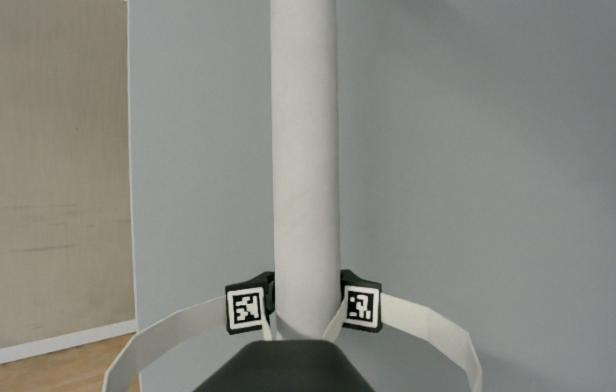

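Emit:
move --r2 '{"base":{"translate_m":-0.13,"strafe_m":-0.085},"pace":"slow","contact_limits":{"translate_m":0.7}}' --blocking false --cameras '[]'

Emit:
wait --seconds 6 --cameras '[]'

Emit:
move --r2 '{"base":{"translate_m":-0.11,"strafe_m":-0.1},"pace":"slow","contact_limits":{"translate_m":0.7}}' --blocking false --cameras '[]'

Emit:
wait --seconds 6 --cameras '["r2_head_camera","r2_wrist_camera"]'

Scene clock: 302.60 s.
move: r2 moving
r1: as last shown
r1.lidar_m: 2.33 1.02 0.78 0.75 0.81 0.80 0.75 0.83 1.24 2.02 2.15 3.15
r1.servo_current: wrist_yaw_rad=46(65) wrist_pitch_rad=46(46) wrist_roll_rad=52(59) gripper_m=39(46)
r1.wrist_depth_mm: - 135 - - - - - / - 123 135 - - - - / - 120 191 - - - - / 111 136 194 - - - - / 137 - - - - - - / 216 - 191 - 188 - - / 750 750 750 143 732 723 741
r2.base_odometry: x=-3.595 y=+0.167 heading=-1.787
r2.turned_by_wheels: +0.000
r2.turned_by_imu: +0.000
r2.base_tilt: forward=-0.7 right=+0.1
r2.lidar_m: 0.55 3.00 3.09 1.12 1.22 3.18 1.89 1.67 1.65 1.56 1.37 0.73
r2.base_status: translate_m moving; strafe_m moving
r2.joint_positions: lift_m=+0.860 arm_m=+0.150 wrist_yaw_rad=+0.002 wrist_pitch_rad=+0.001 wrist_roll_rad=+0.000 gripper_m=-0.036
r2.joint_status: not commanded
r2.measured_speeds: translate_m=-0.045 strafe_m=-0.030 rotate_rad=+0.002 lift_m=+0.000 arm_m=+0.000 wrist_yaw_rad=+0.000 wrist_pitch_rad=+0.000 wrist_roll_rad=+0.000
r2.motor_effort: lift_m=+20(20) arm_m=-10(10) wheel_0=-6(13) wheel_1=-12(13) wheel_2=+14(15)
r2.servo_current: wrist_yaw_rad=46(59) wrist_pitch_rad=46(46) wrist_roll_rad=39(52) gripper_m=124(130)
r2.contact_limits: translate_m 0.7
r2.hand_pose: x=+0.6098 y=-0.0868 z=+1.0377 quat_wxyz=(+1.000, +0.000, +0.001, +0.001) (m; r2's base frame)
r2.wrist_depth_mm: - 209 224 165 287 338 387 / - 211 224 166 289 340 389 / - 212 224 167 290 340 389 / - 223 226 165 293 342 394 / - - 227 169 293 345 394 / - - 186 168 178 355 399 / - - 224 - 309 334 -
pictures: none
No camera images: "cameras" was empty.

Scene clock: 304.83 s.
earlier move: r2 done
r1.base_odometry: x=+0.000 y=+0.000 heading=+2.400
r1.turned_by_wheels: +0.000
r1.turned_by_imu: +0.000
r1.base_tilt: forward=-1.6 right=+1.2
r1.lidar_m: 2.32 0.99 0.78 0.73 0.81 0.78 0.76 0.85 1.23 2.03 2.14 3.14
r1.base_status: not commanded
r1.joint_positions: lift_m=+0.124 arm_m=+0.000 wrist_yaw_rad=+3.194 wrist_pitch_rad=+0.002 wrist_roll_rad=+0.000 gripper_m=+0.056
r1.joint_status: not commanded
r1.measured_speeds: all 0
r1.motor_effort: lift_m=+20(20) arm_m=-4(4) wheel_0=-3(3) wheel_1=-2(2) wheel_2=-1(1)
r1.servo_current: wrist_yaw_rad=26(78) wrist_pitch_rad=39(46) wrist_roll_rad=65(65) gripper_m=39(52)
r1.hand_pose: x=-0.1216 y=+0.0722 z=+0.3019 quat_wxyz=(-0.026, -0.001, +0.000, +1.000) (m; r1's base frame)
r1.wrist_depth_mm: - 135 - - - - - / - 123 135 - - - - / - 121 193 - - - - / 110 135 193 - - - - / 137 - - - - - - / 216 - 190 - 187 - - / 750 759 759 143 741 723 750
r2.base_odometry: x=-3.645 y=+0.298 heading=-1.787
r2.turned_by_wheels: -0.001
r2.turned_by_imu: -0.030
r2.base_tilt: forward=-0.5 right=+0.1
r2.lidar_m: 0.54 2.89 3.23 1.17 1.30 3.09 1.78 1.52 1.52 1.63 1.39 0.76
r2.base_status: done
r2.joint_positions: lift_m=+0.860 arm_m=+0.150 wrist_yaw_rad=+0.001 wrist_pitch_rad=+0.001 wrist_roll_rad=+0.000 gripper_m=-0.036
r2.joint_status: not commanded
r2.measured_speeds: all 0
r2.motor_effort: lift_m=+20(20) arm_m=-10(10) wheel_0=-12(15) wheel_1=-10(15) wheel_2=+11(17)
r2.servo_current: wrist_yaw_rad=59(65) wrist_pitch_rad=39(52) wrist_roll_rad=52(59) gripper_m=124(130)
r2.contact_limits: translate_m 0.7
r2.hand_pose: x=+0.6097 y=-0.0871 z=+1.0377 quat_wxyz=(+1.000, +0.000, +0.001, +0.001) (m; r2's base frame)
r2.wrist_depth_mm: - 190 217 163 334 - - / - 191 216 164 336 392 - / - 195 219 166 334 392 - / - 196 220 166 329 392 - / - 196 225 167 338 397 - / - 196 184 167 178 - - / - 190 215 - 357 - -
wait: 2.23 of 6 s (r2 has come to rest)
pictures: none
No camera images: "cameras" was empty.

Scene clock: 305.33 s.
move: r2 moving
r1: as last shown
r1.base_tilt: forward=-1.6 right=+1.3
r1.lidar_m: 2.35 1.00 0.77 0.75 0.82 0.79 0.77 0.85 1.26 2.03 2.14 3.15
r1.motor_effort: lift_m=+19(20) arm_m=-4(4) wheel_0=-3(3) wheel_1=-2(2) wheel_2=-1(1)
r1.servo_current: wrist_yaw_rad=59(65) wrist_pitch_rad=39(52) wrist_roll_rad=33(65) gripper_m=46(46)
r1.wrist_depth_mm: - 135 - - - - - / - 123 135 - - - - / - 121 191 - - - - / 111 136 194 - - - - / 137 - - - - - - / 216 - 190 - 188 - - / 750 750 750 143 741 723 759
r2.base_odometry: x=-3.652 y=+0.309 heading=-1.788
r2.turned_by_wheels: +0.000
r2.turned_by_imu: -0.023
r2.base_tilt: forward=-0.6 right=+0.1
r2.lidar_m: 0.54 2.76 3.23 1.16 1.27 3.18 1.81 1.53 1.52 1.65 1.38 0.81
r2.base_status: translate_m moving; strafe_m moving
r2.joint_positions: lift_m=+0.860 arm_m=+0.150 wrist_yaw_rad=+0.001 wrist_pitch_rad=+0.001 wrist_roll_rad=+0.000 gripper_m=-0.036
r2.joint_status: not commanded
r2.measured_speeds: translate_m=-0.038 strafe_m=-0.035 rotate_rad=+0.002 lift_m=+0.000 arm_m=+0.000 wrist_yaw_rad=+0.000 wrist_pitch_rad=+0.000 wrist_roll_rad=+0.000
r2.motor_effort: lift_m=+20(20) arm_m=-10(10) wheel_0=-3(13) wheel_1=-16(16) wheel_2=+17(18)
r2.servo_current: wrist_yaw_rad=65(65) wrist_pitch_rad=39(46) wrist_roll_rad=52(52) gripper_m=117(124)
r2.contact_limits: translate_m 0.7
r2.hand_pose: x=+0.6098 y=-0.0871 z=+1.0377 quat_wxyz=(+1.000, +0.000, +0.001, +0.001) (m; r2's base frame)
r2.wrist_depth_mm: - 190 222 162 342 - - / - 191 219 166 343 404 - / - 191 220 167 342 404 - / - 192 221 165 343 - - / - 193 228 167 347 - - / - 195 184 167 178 - - / - 203 216 - 366 - -
pictures: none
No camera images: "cameras" was empty.

Scene clock: 307.57 s.
earlier move: r2 done
r1.base_odometry: x=+0.000 y=+0.000 heading=+2.400
r1.turned_by_wheels: +0.000
r1.turned_by_imu: +0.000
r1.base_tilt: forward=-1.6 right=+1.3
r1.lidar_m: 2.32 1.03 0.78 0.74 0.82 0.80 0.78 0.85 1.24 2.02 2.16 3.15
r1.base_status: not commanded
r1.joint_positions: lift_m=+0.124 arm_m=+0.000 wrist_yaw_rad=+3.194 wrist_pitch_rad=+0.002 wrist_roll_rad=+0.000 gripper_m=+0.056
r1.joint_status: not commanded
r1.measured_speeds: all 0
r1.motor_effort: lift_m=+19(20) arm_m=-4(4) wheel_0=-2(3) wheel_1=-2(2) wheel_2=-1(1)
r1.servo_current: wrist_yaw_rad=33(65) wrist_pitch_rad=39(52) wrist_roll_rad=72(72) gripper_m=39(46)
r1.hand_pose: x=-0.1216 y=+0.0722 z=+0.3019 quat_wxyz=(-0.026, -0.001, +0.000, +1.000) (m; r1's base frame)
r1.wrist_depth_mm: - 135 - - - - - / - 123 135 - - - - / - 121 192 - - - - / 110 136 193 - - - - / 137 - - - - - - / 216 - 190 - 187 - - / 750 750 750 143 732 723 750
r2.base_odometry: x=-3.719 y=+0.426 heading=-1.787
r2.turned_by_wheels: +0.001
r2.turned_by_imu: -0.113
r2.base_tilt: forward=-0.6 right=+0.1
r2.lidar_m: 0.55 2.38 3.31 1.25 1.27 3.93 1.84 1.46 1.43 1.55 1.44 1.05
r2.base_status: done
r2.joint_positions: lift_m=+0.860 arm_m=+0.150 wrist_yaw_rad=+0.005 wrist_pitch_rad=+0.001 wrist_roll_rad=+0.000 gripper_m=-0.036
r2.joint_status: not commanded
r2.measured_speeds: all 0
r2.motor_effort: lift_m=+20(20) arm_m=-10(10) wheel_0=-4(13) wheel_1=-7(16) wheel_2=+19(20)
r2.servo_current: wrist_yaw_rad=52(65) wrist_pitch_rad=39(46) wrist_roll_rad=46(59) gripper_m=124(130)
r2.contact_limits: translate_m 0.7
r2.hand_pose: x=+0.6101 y=-0.0861 z=+1.0377 quat_wxyz=(+1.000, +0.000, +0.001, +0.002) (m; r2's base frame)
r2.wrist_depth_mm: 168 173 219 165 - - - / - 174 220 166 - - - / - 169 220 167 - - - / - 175 222 166 - - - / - 181 229 170 - - - / - 170 185 168 178 - - / - 165 206 - - - -
wait: 2.23 of 6 s (r2 has come to rest)
pictures: r2_head_camera, r2_wrist_camera
Images, in order (width x height): r2_head_camera 420x560, r2_wrist_camera 616x392.

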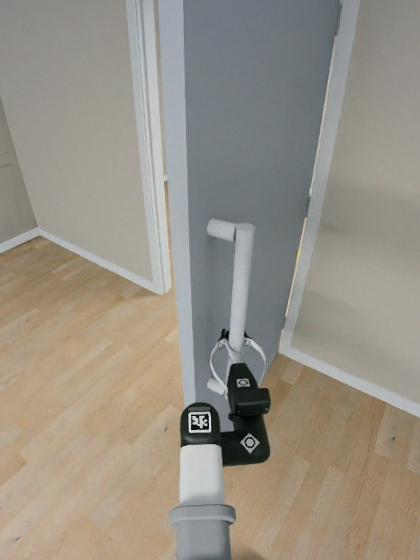

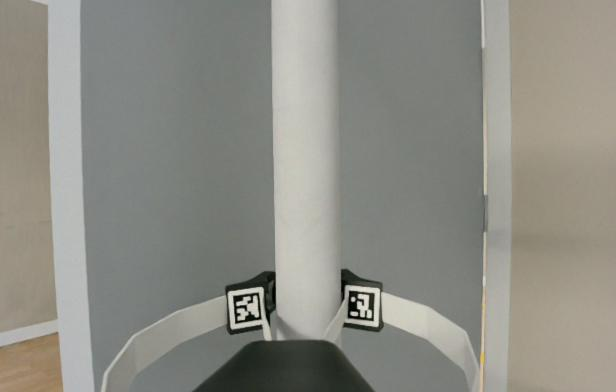

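Emit:
move --r2 '{"base":{"translate_m":-0.09,"strafe_m":-0.12},"pace":"slow","contact_limits":{"translate_m":0.7}}' --r1 '{"joints":{"lift_m":0.5,"wrist_yaw_rad":0.0}}' --blocking false --cameras '[]'

Emit:
wait --seconds 6 --cameras '[]'

Emit:
wait --seconds 2 --cameras '["r2_head_camera","r1_head_camera","r1_head_left_camera","r2_head_left_camera"]'

Scene clock: 318.00 s.
move: r1 moving; r2 moving
r1.base_odometry: x=+0.000 y=+0.000 heading=+2.400
r1.turned_by_wheels: +0.000
r1.turned_by_imu: +0.000
r1.base_tilt: forward=-1.6 right=+1.3
r1.lidar_m: 2.35 1.01 0.76 0.75 0.80 0.79 0.77 0.84 1.25 2.02 2.15 3.15
r1.base_status: not commanded
r1.joint_positions: lift_m=+0.162 arm_m=+0.000 wrist_yaw_rad=+2.607 wrist_pitch_rad=+0.002 wrist_roll_rad=+0.000 gripper_m=+0.056
r1.joint_status: lift_m moving; wrist_yaw_rad moving
r1.measured_speeds: translate_m=+0.000 strafe_m=+0.000 rotate_rad=+0.000 lift_m=+0.146 arm_m=+0.000 wrist_yaw_rad=-1.820 wrist_pitch_rad=+0.000 wrist_roll_rad=+0.000
r1.motor_effort: lift_m=+25(26) arm_m=-3(4) wheel_0=-3(3) wheel_1=-2(2) wheel_2=-1(1)
r1.servo_current: wrist_yaw_rad=111(111) wrist_pitch_rad=46(46) wrist_roll_rad=59(59) gripper_m=46(52)
r1.hand_pose: x=-0.0328 y=+0.2221 z=+0.3395 quat_wxyz=(+0.264, -0.001, +0.000, +0.965) (m; r1's base frame)
r1.wrist_depth_mm: - - - - - - - / - - - - - - - / - - - - - - - / - - - - - - - / - - - - - - - / - - 191 - 187 - - / - 152 820 154 854 723 -
r2.base_odometry: x=-3.727 y=+0.436 heading=-1.786
r2.turned_by_wheels: +0.001
r2.turned_by_imu: -0.022
r2.base_tilt: forward=-0.6 right=+0.1
r2.lidar_m: 0.52 2.31 3.31 1.24 1.29 4.14 1.89 1.45 1.42 1.53 1.44 1.12
r2.base_status: translate_m moving; strafe_m moving
r2.joint_positions: lift_m=+0.860 arm_m=+0.150 wrist_yaw_rad=+0.007 wrist_pitch_rad=+0.001 wrist_roll_rad=+0.000 gripper_m=-0.036
r2.joint_status: not commanded
r2.measured_speeds: translate_m=-0.029 strafe_m=-0.039 rotate_rad=-0.002 lift_m=+0.000 arm_m=+0.000 wrist_yaw_rad=+0.000 wrist_pitch_rad=+0.000 wrist_roll_rad=+0.000
r2.motor_effort: lift_m=+20(20) arm_m=-10(10) wheel_0=+6(7) wheel_1=-13(13) wheel_2=+22(23)
r2.servo_current: wrist_yaw_rad=72(72) wrist_pitch_rad=39(46) wrist_roll_rad=46(52) gripper_m=124(130)
r2.contact_limits: translate_m 0.7
r2.hand_pose: x=+0.6103 y=-0.0853 z=+1.0377 quat_wxyz=(+1.000, +0.000, +0.001, +0.004) (m; r2's base frame)
r2.wrist_depth_mm: 161 174 222 163 - - - / 162 174 222 165 - - - / 171 170 224 166 - - - / 172 176 224 167 - - - / - 181 232 168 - - - / - 176 185 168 175 - - / - 160 208 - - - -
pictures: none
No camera images: "cameras" was empty.

Scene clock: 320.03 s.
earlier move: r1 done; r2 moving
r1.base_odometry: x=+0.000 y=+0.000 heading=+2.400
r1.turned_by_wheels: +0.000
r1.turned_by_imu: +0.000
r1.base_tilt: forward=-1.6 right=+1.3
r1.lidar_m: 2.34 1.02 0.77 0.73 0.80 0.78 0.76 0.82 1.24 2.01 2.16 3.15
r1.base_status: not commanded
r1.joint_positions: lift_m=+0.500 arm_m=+0.000 wrist_yaw_rad=+0.003 wrist_pitch_rad=+0.002 wrist_roll_rad=+0.000 gripper_m=+0.056
r1.joint_status: all done
r1.measured_speeds: all 0
r1.motor_effort: lift_m=+24(27) arm_m=-1(4) wheel_0=-3(3) wheel_1=-2(2) wheel_2=-1(1)
r1.servo_current: wrist_yaw_rad=65(124) wrist_pitch_rad=39(52) wrist_roll_rad=46(59) gripper_m=39(52)
r1.hand_pose: x=+0.4595 y=-0.0867 z=+0.6771 quat_wxyz=(+1.000, +0.000, +0.001, +0.001) (m; r1's base frame)
r1.wrist_depth_mm: - - - - - - - / - - - - - - - / - - - - - - - / - - - - - - - / - - - - - - - / - - 194 - 188 - - / 1708 1499 1537 153 1430 1430 1576
r2.base_odometry: x=-3.817 y=+0.539 heading=-1.784
r2.turned_by_wheels: +0.002
r2.turned_by_imu: -0.014
r2.base_tilt: forward=-0.5 right=+0.1
r2.lidar_m: 0.52 2.24 3.40 1.31 1.38 4.09 1.78 1.37 1.35 1.46 1.44 1.40
r2.base_status: translate_m moving; strafe_m moving
r2.joint_positions: lift_m=+0.860 arm_m=+0.150 wrist_yaw_rad=+0.025 wrist_pitch_rad=+0.001 wrist_roll_rad=+0.000 gripper_m=-0.036
r2.joint_status: not commanded
r2.measured_speeds: translate_m=-0.003 strafe_m=+0.000 rotate_rad=-0.009 lift_m=+0.000 arm_m=+0.000 wrist_yaw_rad=+0.000 wrist_pitch_rad=+0.000 wrist_roll_rad=+0.000
r2.motor_effort: lift_m=+20(20) arm_m=-12(12) wheel_0=+15(23) wheel_1=-5(16) wheel_2=+32(35)
r2.servo_current: wrist_yaw_rad=150(169) wrist_pitch_rad=39(46) wrist_roll_rad=39(59) gripper_m=124(130)
r2.contact_limits: translate_m 0.7
r2.hand_pose: x=+0.6119 y=-0.0801 z=+1.0377 quat_wxyz=(+1.000, +0.000, +0.001, +0.013) (m; r2's base frame)
r2.wrist_depth_mm: 156 180 231 164 - - - / 156 179 222 165 - - - / 159 180 224 167 - - - / 159 181 224 169 - - - / 162 180 235 169 - - - / 159 174 184 171 174 - - / 167 163 215 - - - -
wait: 2.03 of 6 s (r1 has come to rest)
pictures: none
No camera images: "cameras" was empty.

Scene clock: 320.33 s.
earlier move: r2 done
r1.base_odometry: x=+0.000 y=+0.000 heading=+2.400
r1.turned_by_wheels: +0.000
r1.turned_by_imu: +0.000
r1.base_tilt: forward=-1.6 right=+1.3
r1.lidar_m: 2.31 1.02 0.78 0.73 0.79 0.79 0.76 0.81 1.27 2.01 2.16 3.12
r1.base_status: not commanded
r1.joint_positions: lift_m=+0.500 arm_m=+0.000 wrist_yaw_rad=+0.003 wrist_pitch_rad=+0.002 wrist_roll_rad=+0.000 gripper_m=+0.056
r1.joint_status: all done
r1.measured_speeds: all 0
r1.motor_effort: lift_m=+24(27) arm_m=-1(4) wheel_0=-2(3) wheel_1=-2(2) wheel_2=-1(1)
r1.servo_current: wrist_yaw_rad=26(124) wrist_pitch_rad=39(52) wrist_roll_rad=65(65) gripper_m=39(52)
r1.hand_pose: x=+0.4595 y=-0.0867 z=+0.6771 quat_wxyz=(+1.000, +0.000, +0.001, +0.001) (m; r1's base frame)
r1.wrist_depth_mm: - - - - - - - / - - - - - - - / - - - - - - - / - - - - - - - / - - - - - - - / - - 194 - 187 - - / 1756 1537 1499 154 1499 1464 1618
r2.base_odometry: x=-3.817 y=+0.539 heading=-1.784
r2.turned_by_wheels: +0.000
r2.turned_by_imu: +0.002
r2.base_tilt: forward=-0.6 right=+0.0
r2.lidar_m: 0.53 2.25 3.40 1.32 1.36 4.04 1.79 1.36 1.34 1.46 1.46 1.39
r2.base_status: done
r2.joint_positions: lift_m=+0.860 arm_m=+0.150 wrist_yaw_rad=+0.025 wrist_pitch_rad=+0.001 wrist_roll_rad=+0.000 gripper_m=-0.036
r2.joint_status: not commanded
r2.measured_speeds: all 0
r2.on_its_own: wrist_yaw_rad is at rest, and its servo_current (150 mA) is outside its rest range (0 to 104 mA)
r2.motor_effort: lift_m=+20(20) arm_m=-11(12) wheel_0=+10(23) wheel_1=-4(16) wheel_2=+28(35)
r2.servo_current: wrist_yaw_rad=150(169) wrist_pitch_rad=46(46) wrist_roll_rad=52(59) gripper_m=124(130)
r2.contact_limits: translate_m 0.7
r2.hand_pose: x=+0.6119 y=-0.0801 z=+1.0377 quat_wxyz=(+1.000, +0.000, +0.001, +0.013) (m; r2's base frame)
r2.wrist_depth_mm: 154 179 231 163 - - - / 158 180 224 165 - - - / 159 180 224 166 - - - / 159 181 223 168 - - - / 160 181 234 169 - - - / 159 174 184 171 174 - - / 167 163 216 - - - -
wait: 0.30 of 2 s (r2 has come to rest)
pictures: r1_head_camera, r1_head_left_camera, r2_head_camera, r2_head_left_camera
Images, in order (width x height): r1_head_camera 420x560, r1_head_left_camera 420x672, r2_head_camera 420x560, r2_head_left_camera 420x672.

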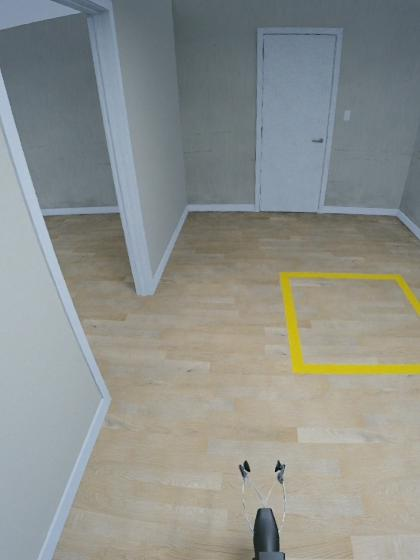

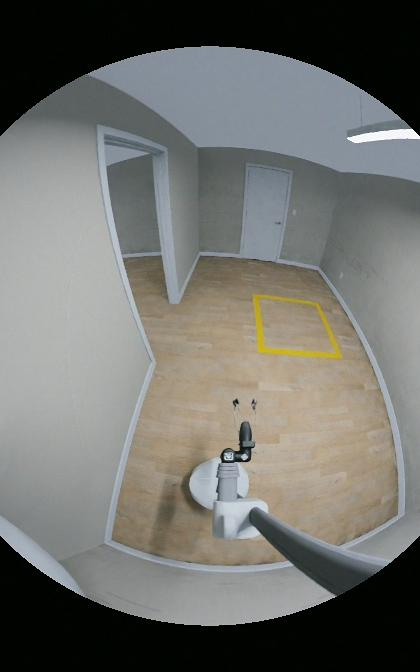

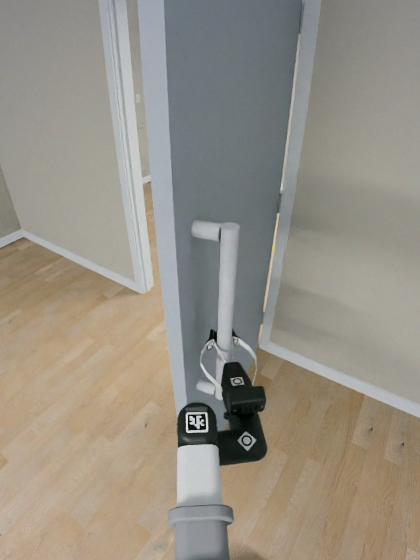

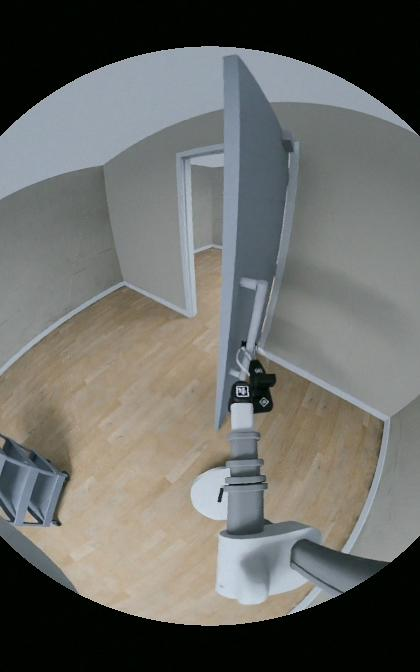

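Emit:
move --r1 '{"base":{"translate_m":1.68},"pace":"max","contact_limits":{"translate_m":0.3}}' --blocking false --cameras '[]'

Emit:
wait --seconds 8 --cameras '[]'

Emit:
move --r1 '{"base":{"rotate_rad":-1.64},"pace":"fast"}' --blocking false --cameras '[]'

Emit:
wait --seconds 4 --cameras '["r1_head_left_camera","r1_head_right_camera","r1_head_camera"]'

Scene clock: 352.30 s.
move: r1 moving
r1.base_odometry: x=-0.039 y=+0.036 heading=+2.400
r1.turned_by_wheels: +0.000
r1.turned_by_imu: +0.000
r1.base_tilt: forward=-1.6 right=+1.3
r1.lidar_m: 2.33 0.98 0.77 0.75 0.81 0.85 0.83 0.88 1.32 2.01 2.15 3.13
r1.base_status: translate_m moving
r1.joint_positions: lift_m=+0.500 arm_m=+0.000 wrist_yaw_rad=+0.002 wrist_pitch_rad=+0.002 wrist_roll_rad=+0.000 gripper_m=+0.056
r1.joint_status: not commanded
r1.measured_speeds: translate_m=+0.206 strafe_m=+0.000 rotate_rad=-0.004 lift_m=+0.000 arm_m=+0.000 wrist_yaw_rad=+0.000 wrist_pitch_rad=+0.000 wrist_roll_rad=+0.000
r1.motor_effort: lift_m=+24(24) arm_m=+3(3) wheel_0=+7(8) wheel_1=+9(9) wheel_2=-12(12)
r1.servo_current: wrist_yaw_rad=65(65) wrist_pitch_rad=46(46) wrist_roll_rad=46(52) gripper_m=39(46)
r1.contact_limits: translate_m 0.3
r1.hand_pose: x=+0.4595 y=-0.0867 z=+0.6772 quat_wxyz=(+1.000, +0.000, +0.001, +0.001) (m; r1's base frame)
r1.wrist_depth_mm: - - - - - - - / - - - - - - - / - - - - - - - / - - - - - - - / - - - - - - - / - - 193 - 187 - - / 1661 1537 1537 153 1464 1464 1576
r2.base_odometry: x=-3.817 y=+0.539 heading=-1.784
r2.turned_by_wheels: +0.000
r2.turned_by_imu: +0.000
r2.base_tilt: forward=-0.6 right=+0.0
r2.lidar_m: 0.52 2.24 3.39 1.30 1.34 4.05 1.78 1.37 1.32 1.45 1.43 1.40
r2.base_status: not commanded
r2.joint_positions: lift_m=+0.860 arm_m=+0.150 wrist_yaw_rad=+0.025 wrist_pitch_rad=+0.001 wrist_roll_rad=+0.000 gripper_m=-0.036
r2.joint_status: not commanded
r2.measured_speeds: all 0
r2.motor_effort: lift_m=+20(20) arm_m=-12(12) wheel_0=+10(10) wheel_1=-4(5) wheel_2=+28(28)
r2.servo_current: wrist_yaw_rad=169(169) wrist_pitch_rad=39(46) wrist_roll_rad=39(59) gripper_m=117(124)
r2.contact_limits: translate_m 0.7
r2.hand_pose: x=+0.6119 y=-0.0801 z=+1.0377 quat_wxyz=(+1.000, +0.000, +0.001, +0.013) (m; r2's base frame)
r2.wrist_depth_mm: 153 179 231 163 - - - / 158 180 224 164 - - - / 159 180 224 166 - - - / 159 181 224 168 - - - / 160 180 234 169 - - - / 159 175 184 171 174 - - / 166 164 215 - - - -
pictures: none
No camera images: "cameras" was empty.

Scene clock: 356.67 s.
earlier move: r1 done
r1.base_odometry: x=-1.239 y=+1.135 heading=+2.400
r1.turned_by_wheels: +0.000
r1.turned_by_imu: +0.001
r1.base_tilt: forward=-1.5 right=+1.3
r1.lidar_m: 1.97 0.84 0.75 3.05 0.86 1.00 2.44 2.62 2.21 2.16 2.29 2.29
r1.base_status: done
r1.joint_positions: lift_m=+0.500 arm_m=+0.000 wrist_yaw_rad=+0.002 wrist_pitch_rad=+0.002 wrist_roll_rad=+0.000 gripper_m=+0.056
r1.joint_status: not commanded
r1.measured_speeds: all 0
r1.motor_effort: lift_m=+22(24) arm_m=+3(4) wheel_0=+1(10) wheel_1=-1(9) wheel_2=+2(13)
r1.servo_current: wrist_yaw_rad=52(78) wrist_pitch_rad=33(52) wrist_roll_rad=46(72) gripper_m=39(52)
r1.contact_limits: translate_m 0.3
r1.hand_pose: x=+0.4595 y=-0.0867 z=+0.6773 quat_wxyz=(+1.000, +0.000, +0.001, +0.001) (m; r1's base frame)
r1.wrist_depth_mm: - - - - - - 1921 / - - - - - - 1983 / - - - - - - 1921 / - - - - - - 1983 / - - - - - - 1983 / - - 193 - 187 - 1921 / - 151 1499 153 1576 1430 1576
r2.base_odometry: x=-3.817 y=+0.539 heading=-1.784
r2.turned_by_wheels: +0.000
r2.turned_by_imu: +0.001
r2.base_tilt: forward=-0.5 right=+0.1
r2.lidar_m: 0.52 2.28 3.41 1.30 1.34 4.06 1.77 1.37 1.32 1.45 1.42 1.40
r2.base_status: not commanded
r2.joint_positions: lift_m=+0.860 arm_m=+0.150 wrist_yaw_rad=+0.025 wrist_pitch_rad=+0.001 wrist_roll_rad=+0.000 gripper_m=-0.036
r2.joint_status: not commanded
r2.measured_speeds: all 0
r2.on_its_own: wrist_yaw_rad is at rest, and its servo_current (156 mA) is outside its rest range (0 to 104 mA)
r2.motor_effort: lift_m=+20(20) arm_m=-12(12) wheel_0=+9(10) wheel_1=-4(5) wheel_2=+28(29)
r2.servo_current: wrist_yaw_rad=156(169) wrist_pitch_rad=39(52) wrist_roll_rad=33(65) gripper_m=124(130)
r2.contact_limits: translate_m 0.7
r2.hand_pose: x=+0.6119 y=-0.0801 z=+1.0377 quat_wxyz=(+1.000, +0.000, +0.001, +0.013) (m; r2's base frame)
r2.wrist_depth_mm: 153 179 231 164 - - - / 158 180 224 165 - - - / 159 180 224 166 - - - / 159 181 224 168 - - - / 160 181 233 169 - - - / 159 174 185 170 174 - - / 166 163 215 - - - -
wait: 4.37 of 8 s (r1 has come to rest)
pictures: none
No camera images: "cameras" was empty.

Scene clock: 357.17 s.
move: r1 moving
r1.base_odometry: x=-1.239 y=+1.135 heading=+2.020
r1.turned_by_wheels: -0.380
r1.turned_by_imu: -0.381
r1.base_tilt: forward=-1.6 right=+1.3
r1.lidar_m: 2.27 1.38 0.76 0.79 1.31 0.87 1.25 2.45 2.59 2.16 2.15 2.47
r1.base_status: rotate_rad moving
r1.joint_positions: lift_m=+0.500 arm_m=+0.000 wrist_yaw_rad=+0.002 wrist_pitch_rad=+0.002 wrist_roll_rad=+0.000 gripper_m=+0.056
r1.joint_status: not commanded
r1.measured_speeds: translate_m=+0.001 strafe_m=+0.000 rotate_rad=-1.463 lift_m=+0.000 arm_m=+0.000 wrist_yaw_rad=+0.000 wrist_pitch_rad=+0.000 wrist_roll_rad=+0.000
r1.motor_effort: lift_m=+22(23) arm_m=+3(4) wheel_0=+9(11) wheel_1=+9(9) wheel_2=+7(9)
r1.servo_current: wrist_yaw_rad=59(65) wrist_pitch_rad=46(52) wrist_roll_rad=52(52) gripper_m=46(46)
r1.hand_pose: x=+0.4595 y=-0.0867 z=+0.6773 quat_wxyz=(+1.000, +0.000, +0.001, +0.001) (m; r1's base frame)
r1.wrist_depth_mm: - - - - - - - / 1863 - - - - - - / 1756 - - - - - - / - - - - - - - / - - - - - - - / 1863 - 193 - 187 - - / 1576 1499 1537 153 1576 1499 1618
r2.base_odometry: x=-3.817 y=+0.539 heading=-1.784
r2.turned_by_wheels: +0.000
r2.turned_by_imu: +0.000
r2.base_tilt: forward=-0.6 right=+0.1
r2.lidar_m: 0.54 2.26 3.40 1.29 1.37 4.02 1.77 1.39 1.34 1.45 1.44 1.40
r2.base_status: not commanded
r2.joint_positions: lift_m=+0.860 arm_m=+0.150 wrist_yaw_rad=+0.025 wrist_pitch_rad=+0.001 wrist_roll_rad=+0.000 gripper_m=-0.036
r2.joint_status: not commanded
r2.measured_speeds: all 0
r2.motor_effort: lift_m=+20(20) arm_m=-12(12) wheel_0=+9(10) wheel_1=-4(5) wheel_2=+28(28)
r2.servo_current: wrist_yaw_rad=163(169) wrist_pitch_rad=39(39) wrist_roll_rad=39(52) gripper_m=117(124)
r2.contact_limits: translate_m 0.7
r2.hand_pose: x=+0.6119 y=-0.0801 z=+1.0377 quat_wxyz=(+1.000, +0.000, +0.001, +0.013) (m; r2's base frame)
r2.wrist_depth_mm: 154 179 232 164 - - - / 158 179 224 165 - - - / 159 180 224 166 - - - / 159 180 224 168 - - - / 160 181 235 169 - - - / 159 174 184 171 174 - - / 166 163 214 - - - -
pictures: none
No camera images: "cameras" was empty.

Scene clock: 358.43 s.
earlier move: r1 done
r1.base_odometry: x=-1.239 y=+1.135 heading=+0.760
r1.turned_by_wheels: -1.260
r1.turned_by_imu: -1.268
r1.base_tilt: forward=-1.6 right=+1.3
r1.lidar_m: 2.13 2.23 2.33 2.26 0.88 0.73 - 0.86 0.96 2.46 2.55 2.22
r1.base_status: done
r1.joint_positions: lift_m=+0.500 arm_m=+0.000 wrist_yaw_rad=+0.002 wrist_pitch_rad=+0.002 wrist_roll_rad=+0.000 gripper_m=+0.056
r1.joint_status: not commanded
r1.measured_speeds: all 0
r1.motor_effort: lift_m=+22(23) arm_m=-4(4) wheel_0=+1(11) wheel_1=+0(11) wheel_2=+1(11)
r1.servo_current: wrist_yaw_rad=39(65) wrist_pitch_rad=46(52) wrist_roll_rad=39(65) gripper_m=46(52)
r1.hand_pose: x=+0.4595 y=-0.0868 z=+0.6773 quat_wxyz=(+1.000, +0.000, +0.001, +0.001) (m; r1's base frame)
r1.wrist_depth_mm: - - - - - - - / - - - - - - - / - - - - - - - / - - - - - - - / - - - - - - - / - - 190 - 188 - - / 1708 1499 1499 153 1576 1430 1537
r2.base_odometry: x=-3.817 y=+0.539 heading=-1.784
r2.turned_by_wheels: +0.000
r2.turned_by_imu: +0.000
r2.base_tilt: forward=-0.6 right=+0.0
r2.lidar_m: 0.52 2.27 3.39 1.30 1.38 4.07 1.76 1.38 1.33 1.46 1.43 1.40
r2.base_status: not commanded
r2.joint_positions: lift_m=+0.860 arm_m=+0.150 wrist_yaw_rad=+0.025 wrist_pitch_rad=+0.001 wrist_roll_rad=+0.000 gripper_m=-0.036
r2.joint_status: not commanded
r2.measured_speeds: all 0
r2.on_its_own: wrist_yaw_rad is at rest, and its servo_current (163 mA) is outside its rest range (0 to 104 mA)
r2.motor_effort: lift_m=+20(20) arm_m=-12(12) wheel_0=+10(10) wheel_1=-4(5) wheel_2=+28(29)
r2.servo_current: wrist_yaw_rad=163(169) wrist_pitch_rad=39(46) wrist_roll_rad=46(59) gripper_m=124(124)
r2.contact_limits: translate_m 0.7
r2.hand_pose: x=+0.6119 y=-0.0801 z=+1.0377 quat_wxyz=(+1.000, +0.000, +0.001, +0.013) (m; r2's base frame)
r2.wrist_depth_mm: 154 179 231 164 - - - / 158 180 223 165 - - - / 159 180 223 166 - - - / 159 180 224 168 - - - / 160 181 233 169 - - - / 159 174 185 170 174 - - / 166 163 216 - - - -
wait: 1.27 of 4 s (r1 has come to rest)
pictures: r1_head_camera, r1_head_left_camera, r1_head_right_camera
Images, in order (width x height): r1_head_camera 420x560, r1_head_left_camera 420x672, r1_head_right_camera 420x672.

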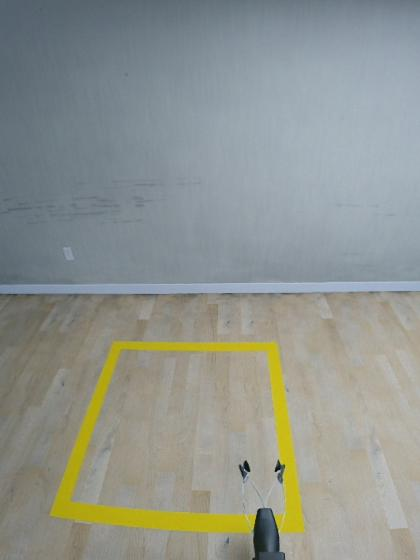

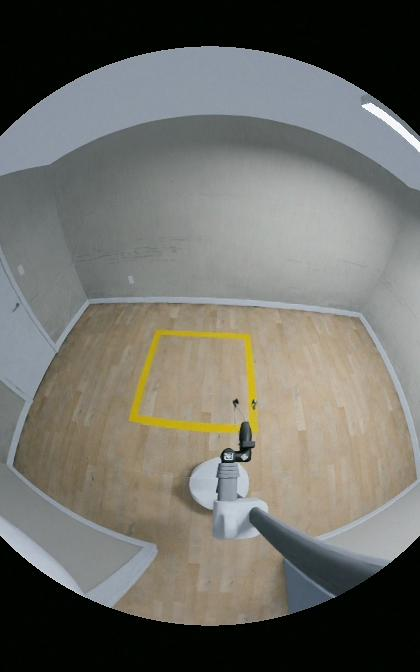

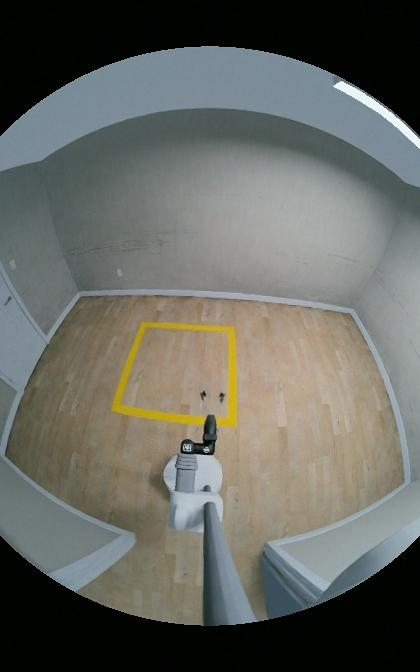

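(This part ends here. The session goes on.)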